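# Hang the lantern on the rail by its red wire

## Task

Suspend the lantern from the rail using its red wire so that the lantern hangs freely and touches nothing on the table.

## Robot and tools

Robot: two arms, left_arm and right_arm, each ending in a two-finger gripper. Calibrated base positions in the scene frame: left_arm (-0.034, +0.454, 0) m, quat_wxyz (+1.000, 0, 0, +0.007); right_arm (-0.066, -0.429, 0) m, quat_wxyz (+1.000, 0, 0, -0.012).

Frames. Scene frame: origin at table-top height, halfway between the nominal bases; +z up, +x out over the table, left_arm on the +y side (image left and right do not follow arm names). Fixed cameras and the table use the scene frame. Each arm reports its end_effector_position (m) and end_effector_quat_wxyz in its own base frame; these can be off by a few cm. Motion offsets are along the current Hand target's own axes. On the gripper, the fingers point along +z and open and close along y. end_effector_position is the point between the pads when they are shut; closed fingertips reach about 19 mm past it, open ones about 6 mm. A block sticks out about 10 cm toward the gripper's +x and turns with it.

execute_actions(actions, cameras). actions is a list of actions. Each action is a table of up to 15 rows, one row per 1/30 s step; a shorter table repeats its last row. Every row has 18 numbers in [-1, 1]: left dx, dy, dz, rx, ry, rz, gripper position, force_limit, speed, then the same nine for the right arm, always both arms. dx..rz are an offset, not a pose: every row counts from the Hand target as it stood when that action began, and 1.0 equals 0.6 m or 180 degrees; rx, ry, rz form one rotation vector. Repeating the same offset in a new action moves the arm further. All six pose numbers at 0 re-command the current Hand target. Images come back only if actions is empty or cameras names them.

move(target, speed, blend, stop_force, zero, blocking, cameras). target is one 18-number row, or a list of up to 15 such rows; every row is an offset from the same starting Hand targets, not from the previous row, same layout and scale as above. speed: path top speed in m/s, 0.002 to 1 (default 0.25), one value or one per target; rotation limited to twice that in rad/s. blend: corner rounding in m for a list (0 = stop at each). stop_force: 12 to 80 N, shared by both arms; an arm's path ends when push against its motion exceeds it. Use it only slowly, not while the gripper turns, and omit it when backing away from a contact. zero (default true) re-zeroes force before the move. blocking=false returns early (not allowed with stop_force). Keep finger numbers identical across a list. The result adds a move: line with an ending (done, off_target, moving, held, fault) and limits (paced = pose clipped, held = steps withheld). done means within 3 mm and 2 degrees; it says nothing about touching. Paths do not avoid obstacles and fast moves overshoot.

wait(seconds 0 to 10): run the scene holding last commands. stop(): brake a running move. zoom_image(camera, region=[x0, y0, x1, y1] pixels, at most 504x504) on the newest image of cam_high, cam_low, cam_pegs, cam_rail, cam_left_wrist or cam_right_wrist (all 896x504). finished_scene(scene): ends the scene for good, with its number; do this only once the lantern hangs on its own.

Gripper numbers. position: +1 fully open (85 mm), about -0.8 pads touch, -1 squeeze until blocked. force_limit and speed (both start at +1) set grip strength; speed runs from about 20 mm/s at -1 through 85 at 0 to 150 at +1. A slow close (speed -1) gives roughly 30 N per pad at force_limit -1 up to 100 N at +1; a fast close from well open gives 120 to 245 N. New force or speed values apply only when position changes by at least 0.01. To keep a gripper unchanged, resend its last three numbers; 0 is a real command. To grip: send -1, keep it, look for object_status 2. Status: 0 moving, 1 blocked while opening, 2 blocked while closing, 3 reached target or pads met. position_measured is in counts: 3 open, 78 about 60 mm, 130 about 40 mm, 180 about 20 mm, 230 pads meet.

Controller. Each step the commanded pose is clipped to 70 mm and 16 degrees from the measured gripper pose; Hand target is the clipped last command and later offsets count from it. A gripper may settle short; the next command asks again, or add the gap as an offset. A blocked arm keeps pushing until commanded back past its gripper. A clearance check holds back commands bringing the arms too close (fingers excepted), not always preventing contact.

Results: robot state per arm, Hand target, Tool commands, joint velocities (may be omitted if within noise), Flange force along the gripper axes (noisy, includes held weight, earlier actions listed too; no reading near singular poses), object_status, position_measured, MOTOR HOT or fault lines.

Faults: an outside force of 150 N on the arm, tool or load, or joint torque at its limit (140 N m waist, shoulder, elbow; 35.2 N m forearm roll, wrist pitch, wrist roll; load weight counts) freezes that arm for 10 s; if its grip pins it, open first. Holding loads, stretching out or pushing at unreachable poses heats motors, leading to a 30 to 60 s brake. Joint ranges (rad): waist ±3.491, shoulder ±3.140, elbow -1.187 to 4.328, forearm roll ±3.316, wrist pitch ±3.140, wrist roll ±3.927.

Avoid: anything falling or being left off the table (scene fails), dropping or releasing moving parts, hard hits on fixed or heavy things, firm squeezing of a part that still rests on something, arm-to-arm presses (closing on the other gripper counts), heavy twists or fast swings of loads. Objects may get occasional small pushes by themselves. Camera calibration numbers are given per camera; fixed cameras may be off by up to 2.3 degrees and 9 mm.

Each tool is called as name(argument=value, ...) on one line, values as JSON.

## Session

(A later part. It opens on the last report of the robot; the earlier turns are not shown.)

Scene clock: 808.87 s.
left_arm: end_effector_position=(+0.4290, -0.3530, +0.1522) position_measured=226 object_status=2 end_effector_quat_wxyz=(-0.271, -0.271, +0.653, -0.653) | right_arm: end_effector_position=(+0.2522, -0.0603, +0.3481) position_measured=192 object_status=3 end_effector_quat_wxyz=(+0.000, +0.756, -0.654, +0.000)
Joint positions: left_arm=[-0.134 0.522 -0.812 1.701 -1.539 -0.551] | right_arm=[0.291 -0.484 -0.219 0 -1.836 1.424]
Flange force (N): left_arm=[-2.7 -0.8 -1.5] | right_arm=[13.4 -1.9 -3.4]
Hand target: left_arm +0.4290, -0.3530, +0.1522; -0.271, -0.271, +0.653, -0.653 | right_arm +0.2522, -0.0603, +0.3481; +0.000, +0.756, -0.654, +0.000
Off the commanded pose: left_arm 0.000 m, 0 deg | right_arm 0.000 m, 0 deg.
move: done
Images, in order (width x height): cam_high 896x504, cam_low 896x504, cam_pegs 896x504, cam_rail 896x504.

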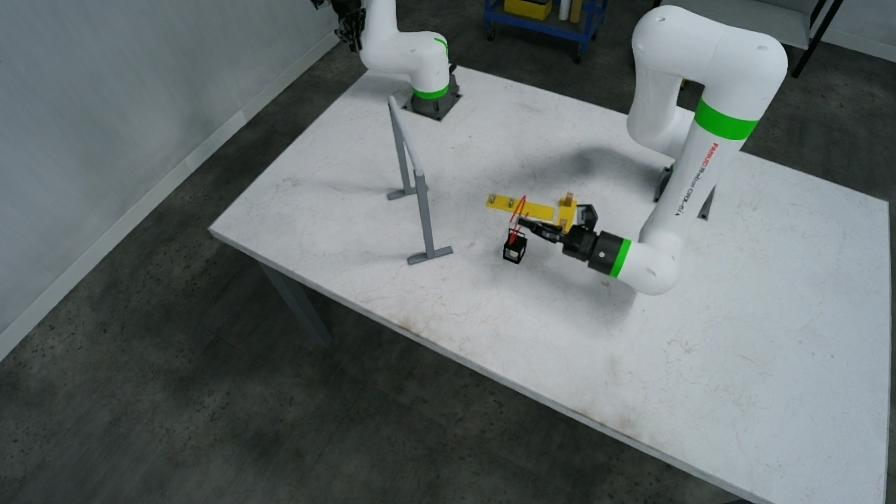

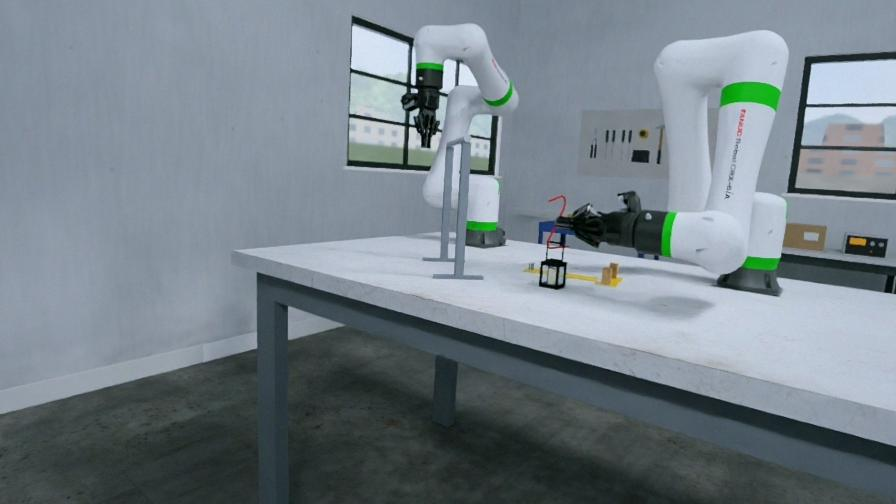

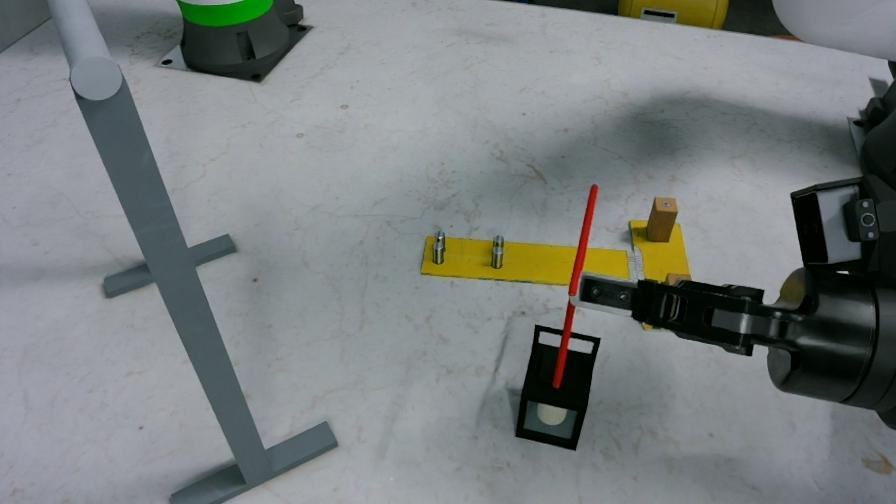

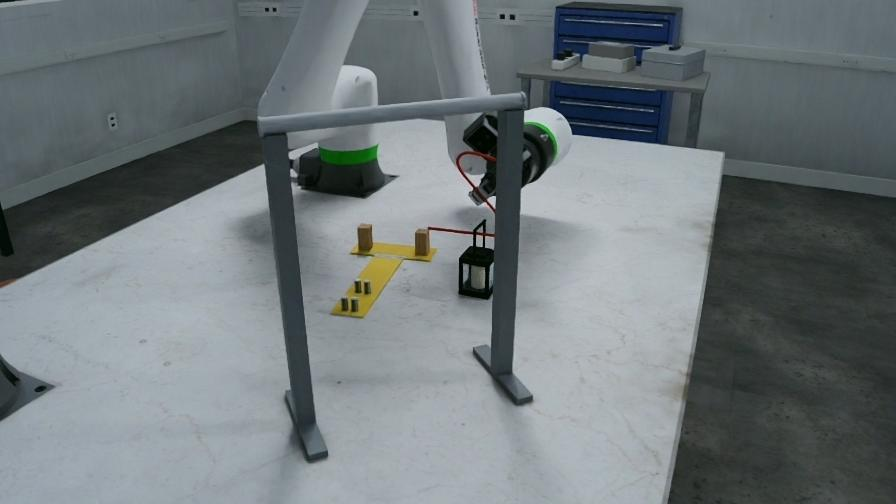

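move(target=[[-0.0108,-0.0424,0,0,0,-0.125,-1,0,-1,0,0,0,0,0,0,-0.5,0,-1],[-0.016,-0.0914,0,0,0,-0.25,-1,0,-1,0,0,0,0,0,0,-0.5,0,-1]], speed=0.08, blend=0.003, cameras=["cam_low","cam_rail","cam_pegs","cam_left_wrist"])

zoom_image(camera="cam_low", region=[500, 180, 620, 300])

zoom_image(camera="cam_pegs", region=[460, 240, 680, 460])

zoom_image(camera="cam_rail", region=[420, 130, 660, 310])

Scene clock: 826.27 s.
left_arm: end_effector_position=(+0.4746, -0.3530, +0.1842) position_measured=226 object_status=2 end_effector_quat_wxyz=(+0.500, +0.500, -0.500, +0.500) | right_arm: end_effector_position=(+0.2522, -0.0603, +0.3481) position_measured=192 object_status=3 end_effector_quat_wxyz=(+0.000, +0.756, -0.654, +0.000)
Joint positions: left_arm=[-0.115 0.519 -0.691 1.678 -1.53 0.359] | right_arm=[0.291 -0.484 -0.219 0 -1.836 1.424]
Flange force (N): left_arm=[-3.6 -2.3 -1.5] | right_arm=[13.0 -1.9 -3.3]
Hand target: left_arm +0.4746, -0.3530, +0.1842; +0.500, +0.500, -0.500, +0.500 | right_arm +0.2522, -0.0603, +0.3481; +0.000, +0.756, -0.654, +0.000
Off the commanded pose: left_arm 0.000 m, 0 deg | right_arm 0.000 m, 0 deg.
move: done
camera_calibration:
cam_left_wrist: T_world_to_cam=[[-0.999784, 0.0141307, 0.0152192, 0.482585], [-0.00982415, 0.323848, -0.946058, 0.315422], [-0.0182971, -0.946003, -0.32364, -0.133701], [0, 0, 0, 1]] pos_world=[0.483133, -0.235449, 0.247792]
Images, in order (width x height): cam_low 896x504, cam_pegs 896x504, cam_rail 896x504, cam_left_wrist 896x504.

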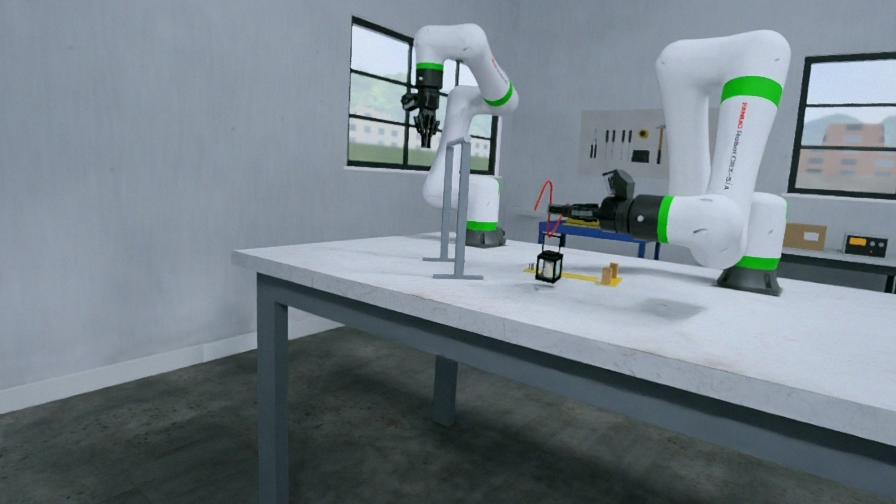

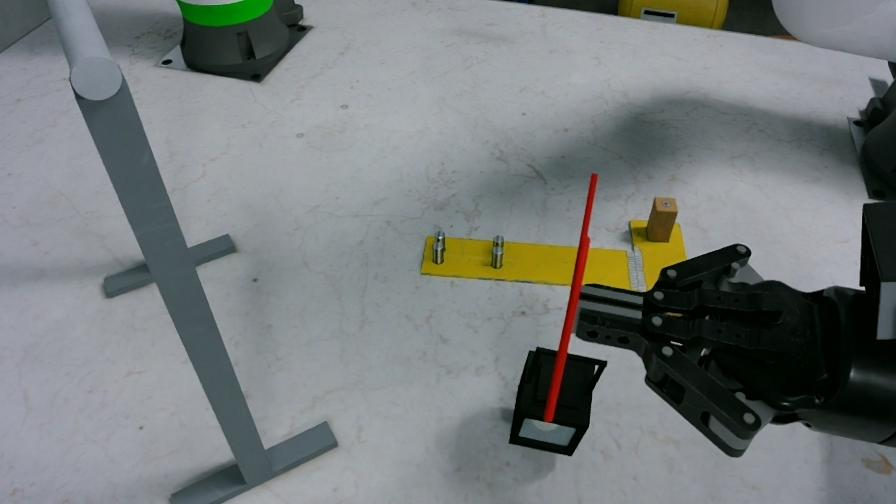

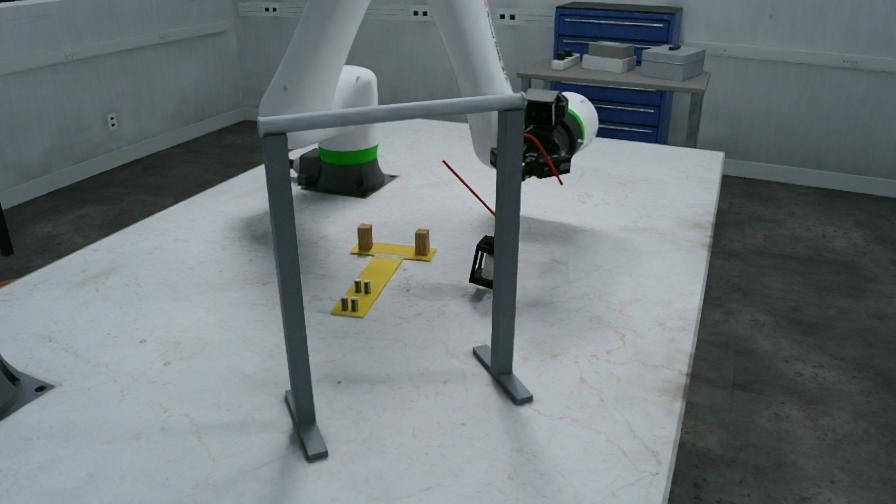

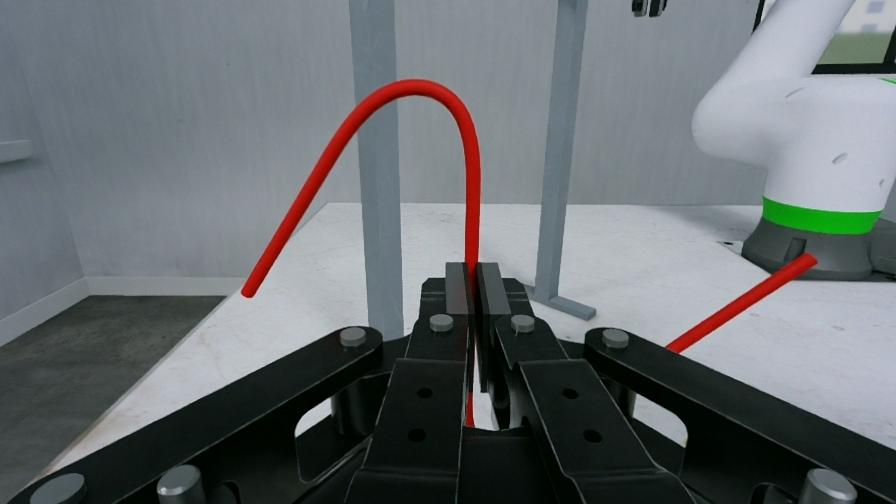

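Scaled by 4.200.

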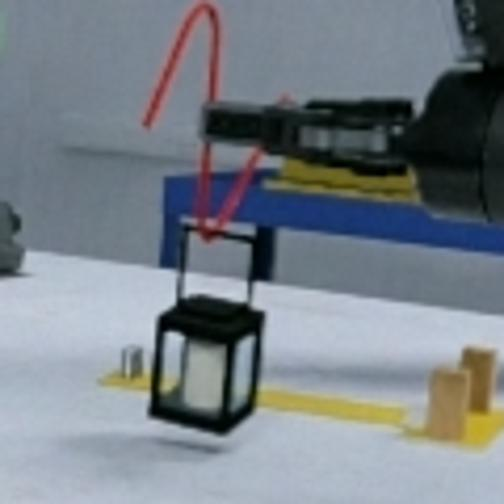

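Scaled by 2.291.

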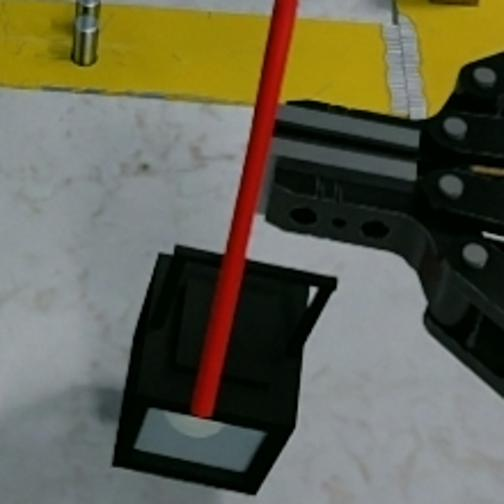

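Scaled by 2.100.

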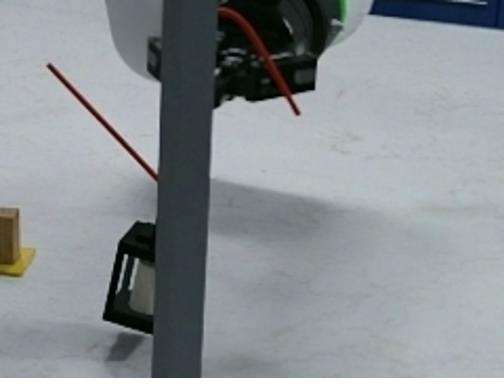

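move(target=[[0.2863,0,0,0,0,0,-1,0,-1,0,0,0,0,0,0,-0.5,0,-1],[0.2863,0.1202,0.3173,0,0,0,-1,0,-1,0,0,0,0,0,0,-0.5,0,-1]], speed=0.1, blend=0.02, cameras=["all"])

Scene clock: 860.10 s.
left_arm: end_effector_position=(+0.4025, -0.5435, +0.3558) position_measured=226 object_status=2 end_effector_quat_wxyz=(+0.500, +0.500, -0.500, +0.500) | right_arm: end_effector_position=(+0.2522, -0.0603, +0.3481) position_measured=192 object_status=3 end_effector_quat_wxyz=(+0.000, +0.756, -0.654, +0.000)
Joint positions: left_arm=[-0.658 0.196 -0.609 2.079 -1.132 0.651] | right_arm=[0.291 -0.484 -0.219 0 -1.836 1.424]
Flange force (N): left_arm=[-2.5 -1.7 -0.5] | right_arm=[12.7 -1.6 -3.4]
Hand target: left_arm +0.4025, -0.5436, +0.3558; +0.500, +0.500, -0.500, +0.500 | right_arm +0.2522, -0.0603, +0.3481; +0.000, +0.756, -0.654, +0.000
Off the commanded pose: left_arm 0.000 m, 0 deg | right_arm 0.000 m, 0 deg.
move: done
camera_calibration:
cam_left_wrist: T_world_to_cam=[[-0.999786, 0.0140368, 0.0151849, 0.410554], [-0.00982213, 0.323847, -0.946058, 0.538843], [-0.0181972, -0.946005, -0.32364, -0.259706], [0, 0, 0, 1]] pos_world=[0.411033, -0.425949, 0.419492]
cam_right_wrist: T_world_to_cam=[[-0.987338, -0.158576, 0.00403708, 0.241276], [-0.146986, 0.924154, 0.352611, -0.0165726], [-0.0596465, 0.347553, -0.935761, 0.488747], [0, 0, 0, 1]] pos_world=[0.264937, -0.116289, 0.46222]

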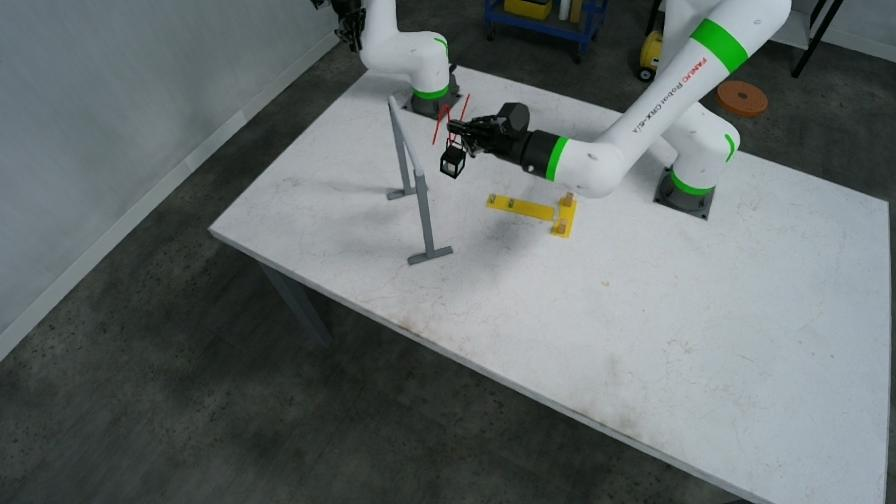

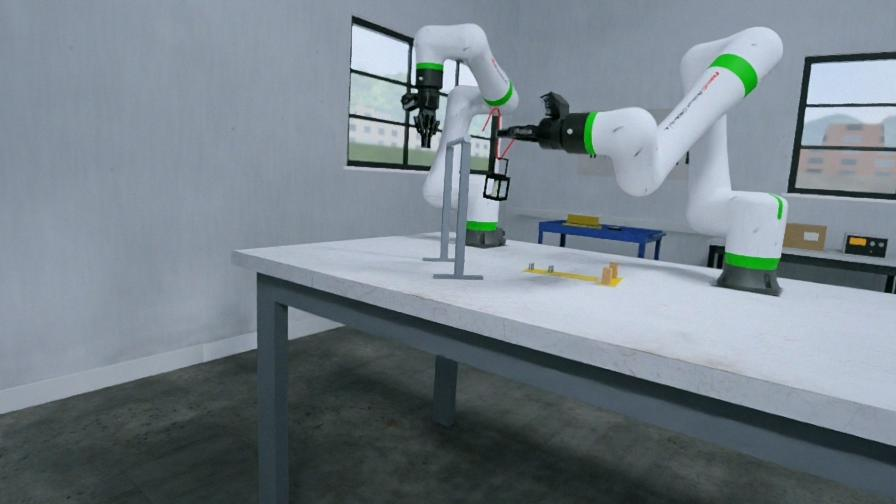

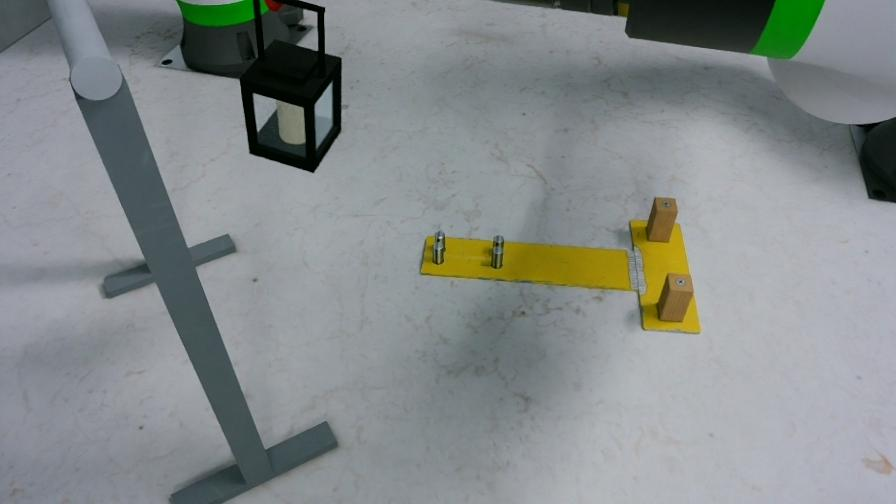

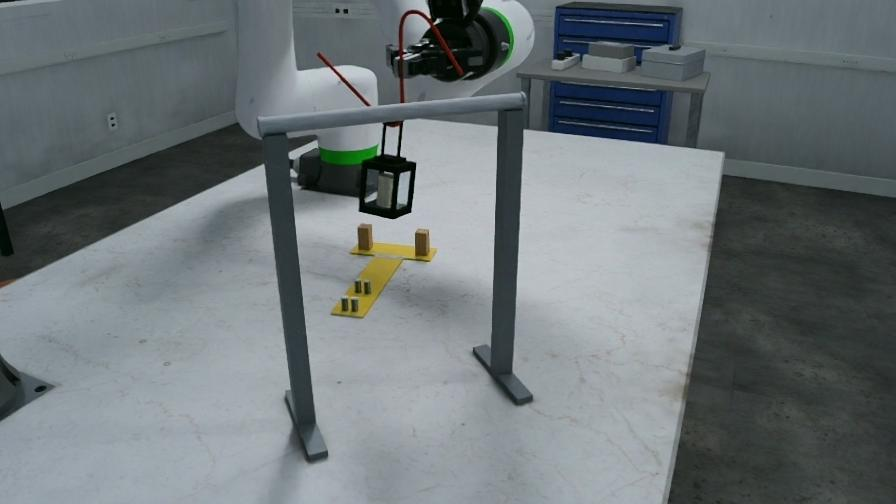

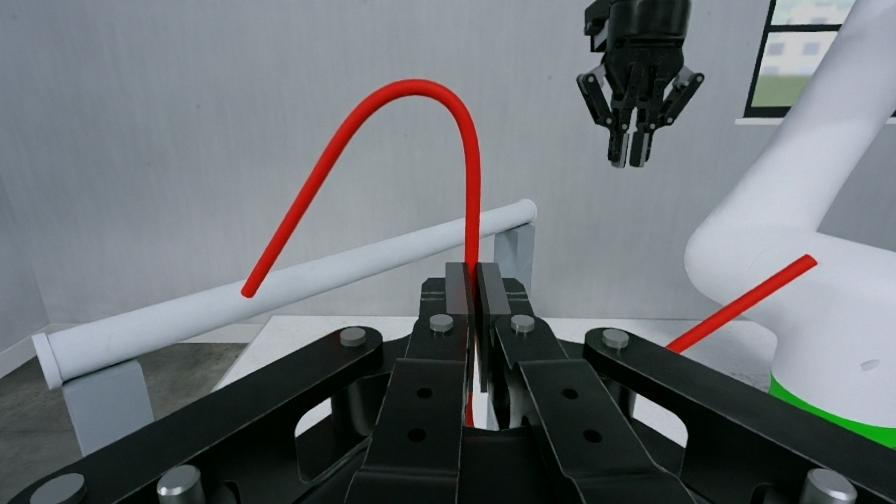

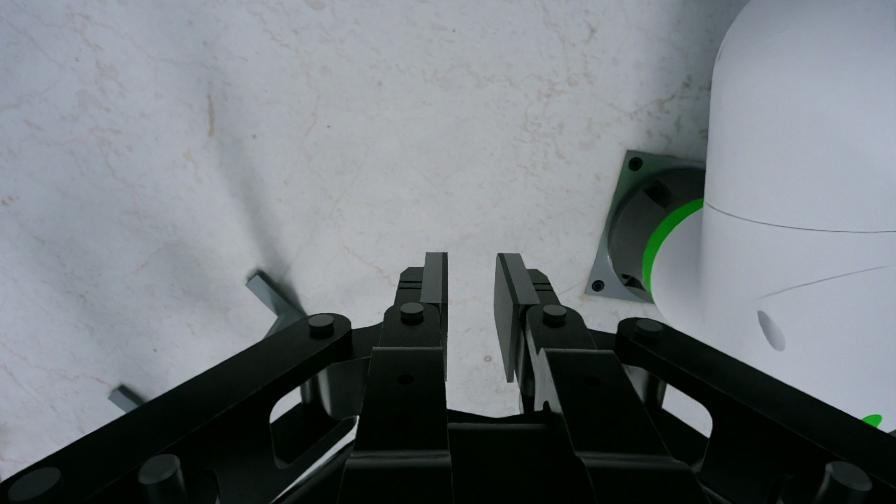

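move(target=[0,0.0058,0.1783,0,0,0,-1,0,-1,0,0,0,0,0,0,-0.5,0,-1], speed=0.05, cameras=["cam_left_wrist","cam_rail","cam_low","cam_high"])

zoom_image(camera="cam_rail", region=[250, 0, 540, 240])

zoom_image(camera="cam_low", region=[430, 80, 600, 220])

zoom_image(camera="cam_high", region=[370, 60, 530, 200])

Scene clock: 875.23 s.
left_arm: end_effector_position=(+0.3991, -0.6505, +0.3558) position_measured=226 object_status=2 end_effector_quat_wxyz=(+0.500, +0.500, -0.500, +0.500) | right_arm: end_effector_position=(+0.2522, -0.0603, +0.3481) position_measured=192 object_status=3 end_effector_quat_wxyz=(+0.000, +0.756, -0.654, +0.000)
Joint positions: left_arm=[-0.857 0.328 -0.42 2.236 -0.982 0.615] | right_arm=[0.291 -0.484 -0.219 0 -1.836 1.424]
Flange force (N): left_arm=[-2.7 -2.2 0.8] | right_arm=[13.1 -1.7 -3.4]
Hand target: left_arm +0.3991, -0.6505, +0.3557; +0.500, +0.500, -0.500, +0.500 | right_arm +0.2522, -0.0603, +0.3481; +0.000, +0.756, -0.654, +0.000
Off the commanded pose: left_arm 0.000 m, 0 deg | right_arm 0.000 m, 0 deg.
move: done
camera_calibration:
cam_left_wrist: T_world_to_cam=[[-0.999786, 0.0140365, 0.0151844, 0.408558], [-0.00982239, 0.323815, -0.946069, 0.573354], [-0.0181964, -0.946016, -0.323608, -0.361044], [0, 0, 0, 1]] pos_world=[0.407533, -0.532949, 0.419392]
Images, in order (width x height): cam_high 896x504, cam_low 896x504, cam_rail 896x504, cam_left_wrist 896x504.

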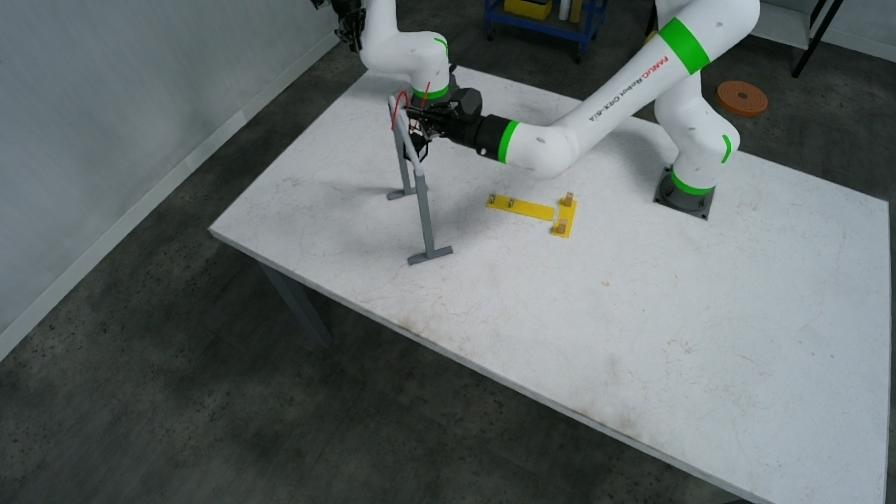

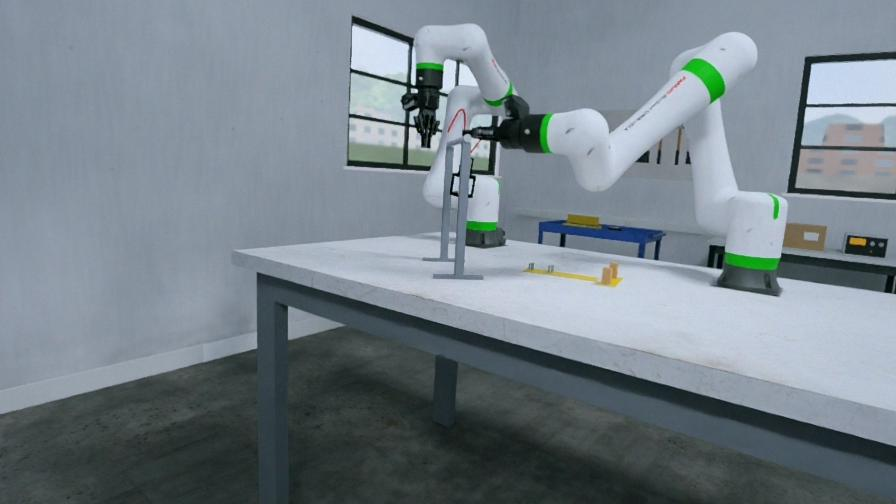

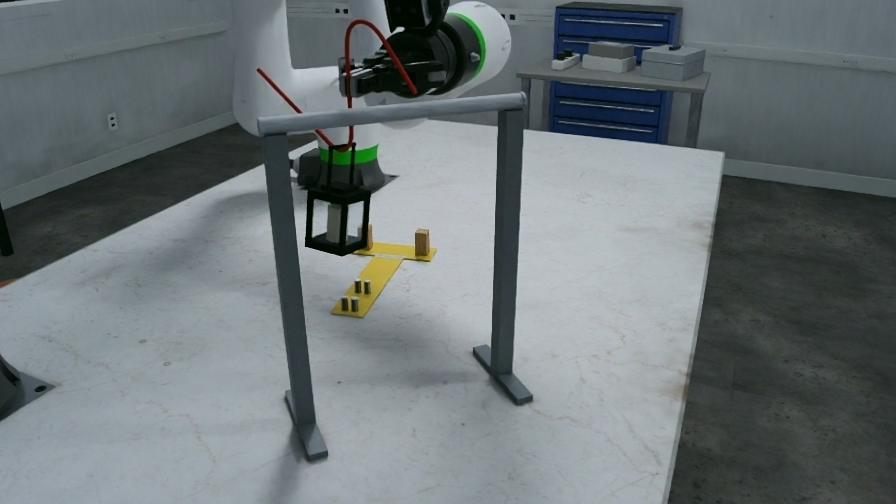

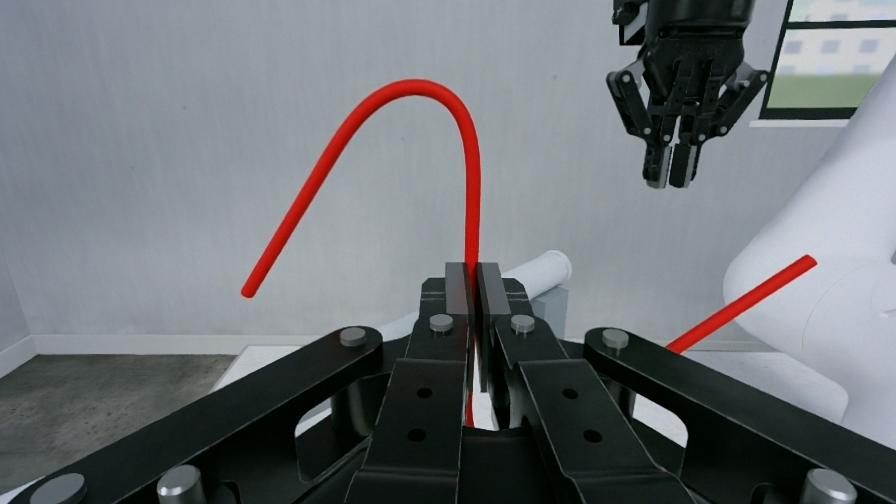

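Scaled by 1.738.

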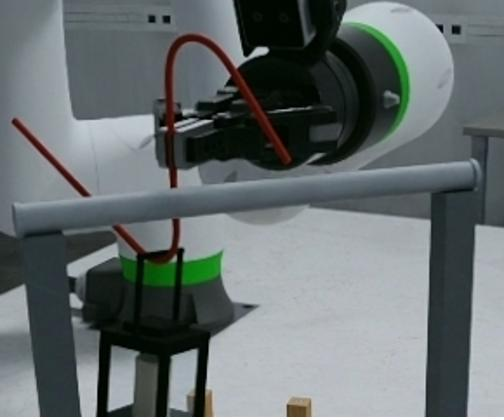

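Scaled by 2.965.

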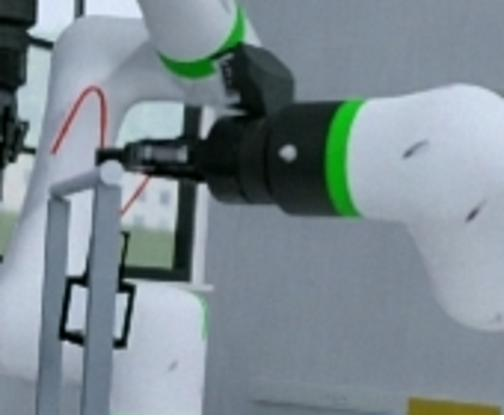

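Scaled by 3.150.

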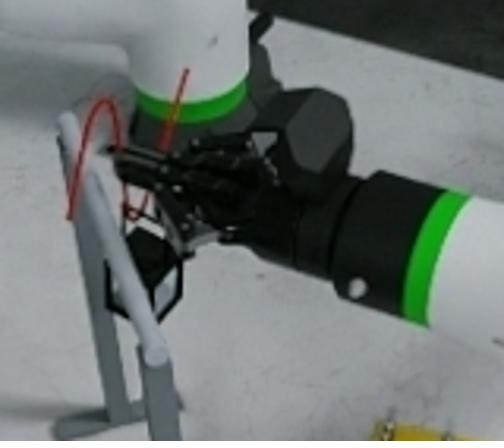

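move(target=[-0.05,0,0,0,0,0,-1,0,-1,0,0,0,0,0,0,-0.5,0,-1], speed=0.03, stop_force=12, cameras=["cam_left_wrist","cam_rail","cam_low","cam_high"])

zoom_image(camera="cam_rail", region=[250, 0, 540, 240])

zoom_image(camera="cam_low", region=[430, 80, 550, 220])

zoom_image(camera="cam_high", region=[370, 60, 470, 180])

Scene clock: 881.20 s.
left_arm: end_effector_position=(+0.3990, -0.6505, +0.3257) position_measured=226 object_status=2 end_effector_quat_wxyz=(+0.500, +0.500, -0.500, +0.500) | right_arm: end_effector_position=(+0.2522, -0.0603, +0.3481) position_measured=192 object_status=3 end_effector_quat_wxyz=(+0.000, +0.756, -0.654, +0.000)
Joint positions: left_arm=[-0.864 0.367 -0.44 2.272 -1.016 0.557] | right_arm=[0.291 -0.484 -0.219 0 -1.836 1.424]
Flange force (N): left_arm=[-2.2 -1.9 0.2] | right_arm=[12.4 -1.3 -3.2]
Hand target: left_arm +0.3990, -0.6505, +0.3257; +0.500, +0.500, -0.500, +0.500 | right_arm +0.2522, -0.0603, +0.3481; +0.000, +0.756, -0.654, +0.000
Off the commanded pose: left_arm 0.000 m, 0 deg | right_arm 0.000 m, 0 deg.
move: done
camera_calibration:
cam_left_wrist: T_world_to_cam=[[-0.999784, 0.0141305, 0.0152197, 0.40905], [-0.00982471, 0.323848, -0.946058, 0.544986], [-0.0182971, -0.946003, -0.32364, -0.370693], [0, 0, 0, 1]] pos_world=[0.407533, -0.532949, 0.389392]
Images, in order (width x height): cam_high 896x504, cam_low 896x504, cam_rail 896x504, cam_left_wrist 896x504.

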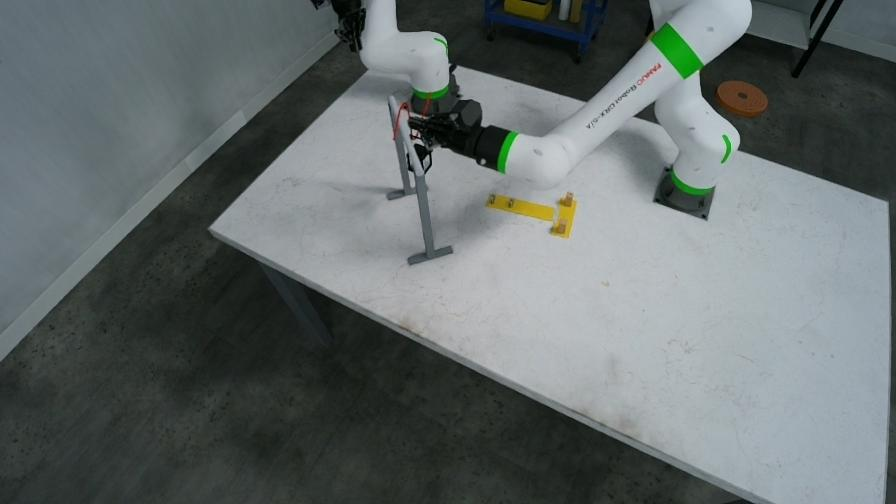

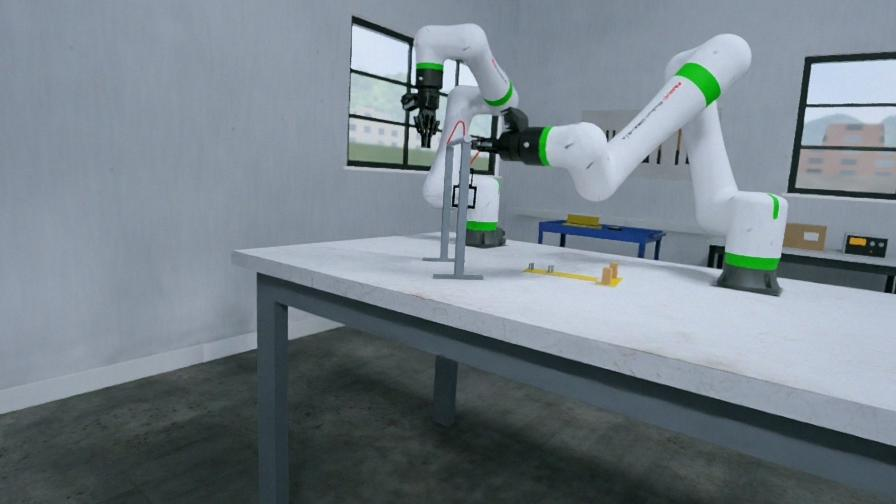

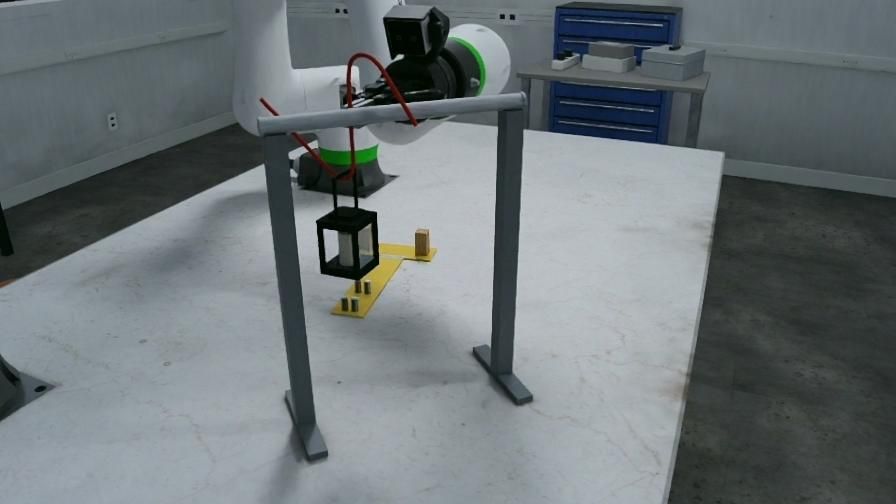

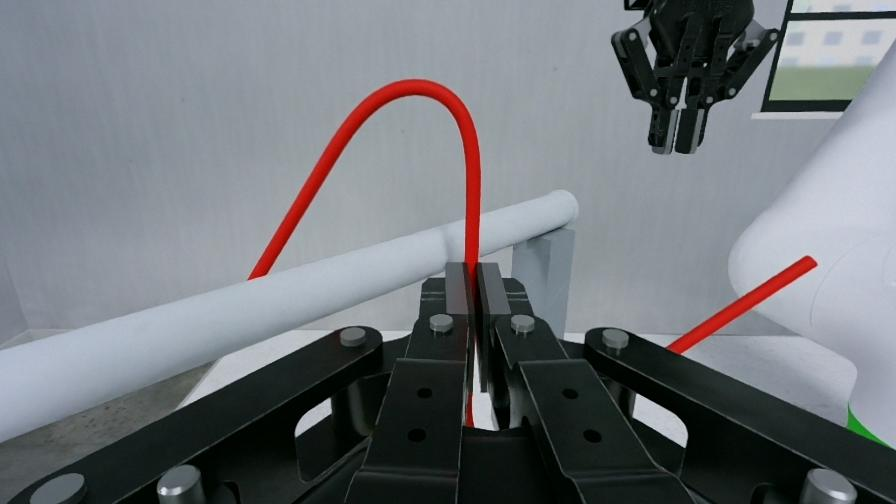

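Scaled by 1.738.

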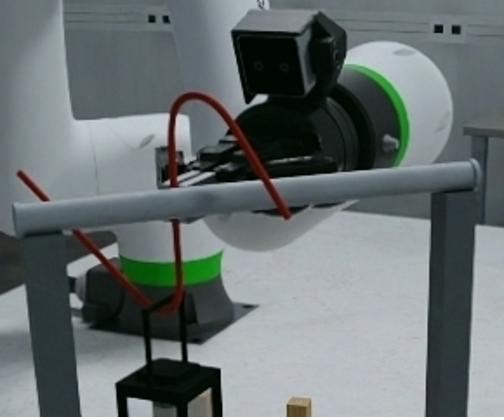

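Scaled by 3.600.

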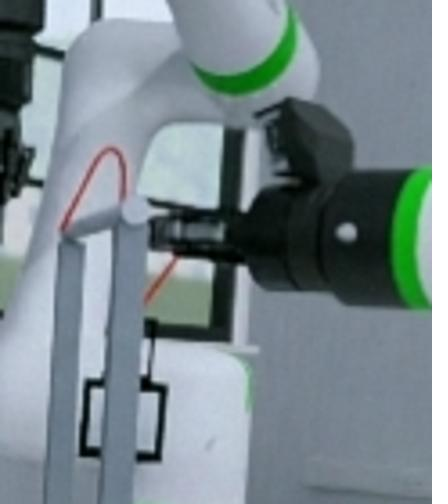

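Scaled by 4.200.

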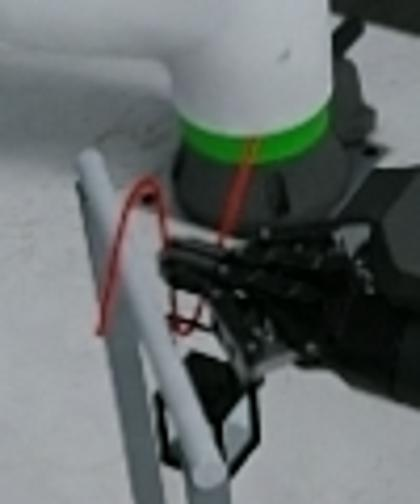

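move(target=[[-0.0367,0,0,0,0,0,-1,0,-1,0,0,0,0,0,0,-0.5,0,-1],[-0.0533,-0.0267,0,0,0,0,-1,0,-1,0,0,0,0,0,0,-0.5,0,-1]], speed=0.03, stop_force=12, cameras=["cam_left_wrist","cam_rail","cam_low","cam_high"])

zoom_image(camera="cam_rail", region=[250, 30, 540, 270])

zoom_image(camera="cam_high", region=[370, 60, 470, 180])

Scene clock: 889.30 s.
left_arm: end_effector_position=(+0.4151, -0.6505, +0.2938) position_measured=226 object_status=2 end_effector_quat_wxyz=(+0.500, +0.500, -0.500, +0.500) | right_arm: end_effector_position=(+0.2522, -0.0603, +0.3481) position_measured=192 object_status=3 end_effector_quat_wxyz=(+0.000, +0.756, -0.654, +0.000)
Joint positions: left_arm=[-0.842 0.438 -0.425 2.275 -1.064 0.518] | right_arm=[0.291 -0.484 -0.219 0 -1.836 1.424]
Flange force (N): left_arm=[-2.9 -1.9 0.4] | right_arm=[13.2 -2.2 -3.7]
Hand target: left_arm +0.4151, -0.6505, +0.2938; +0.500, +0.500, -0.500, +0.500 | right_arm +0.2522, -0.0603, +0.3481; +0.000, +0.756, -0.654, +0.000
Off the commanded pose: left_arm 0.000 m, 0 deg | right_arm 0.000 m, 0 deg.
move: done
camera_calibration:
cam_left_wrist: T_world_to_cam=[[-0.999784, 0.0141307, 0.0152192, 0.425534], [-0.00982415, 0.323848, -0.946058, 0.514869], [-0.0182971, -0.946003, -0.32364, -0.380756], [0, 0, 0, 1]] pos_world=[0.423533, -0.532949, 0.357392]
Images, in order (width x height): cam_high 896x504, cam_low 896x504, cam_rail 896x504, cam_left_wrist 896x504.

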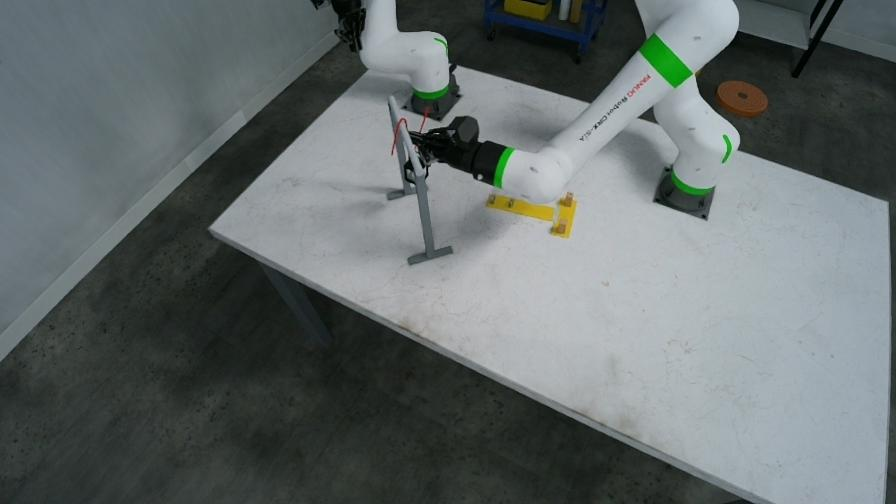

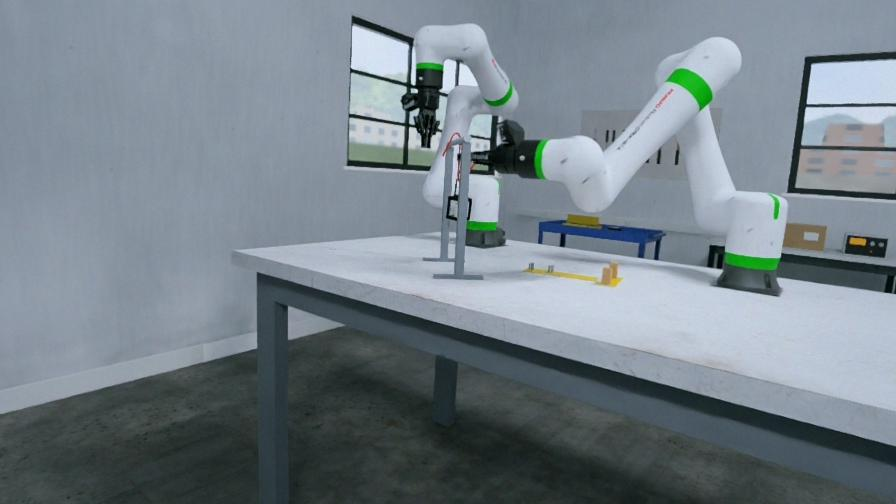

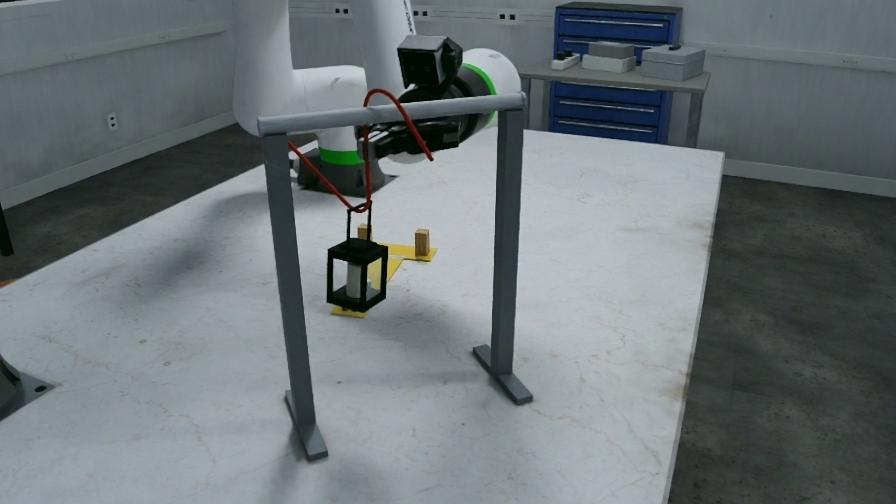

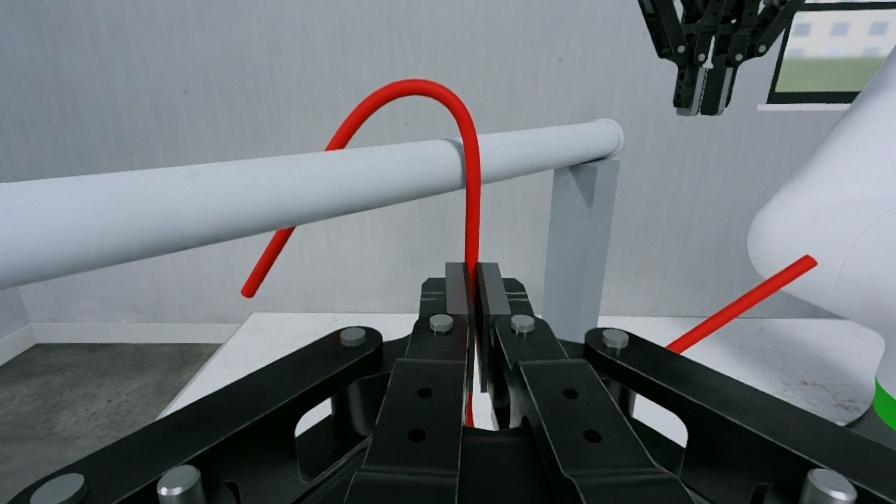

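Scaled by 1.738.

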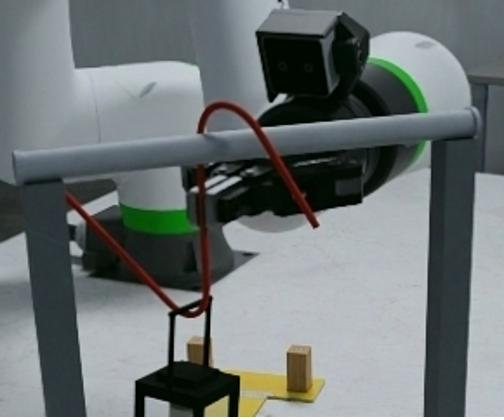

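Scaled by 4.200.

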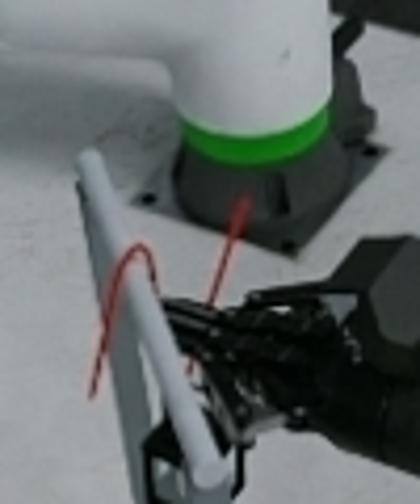

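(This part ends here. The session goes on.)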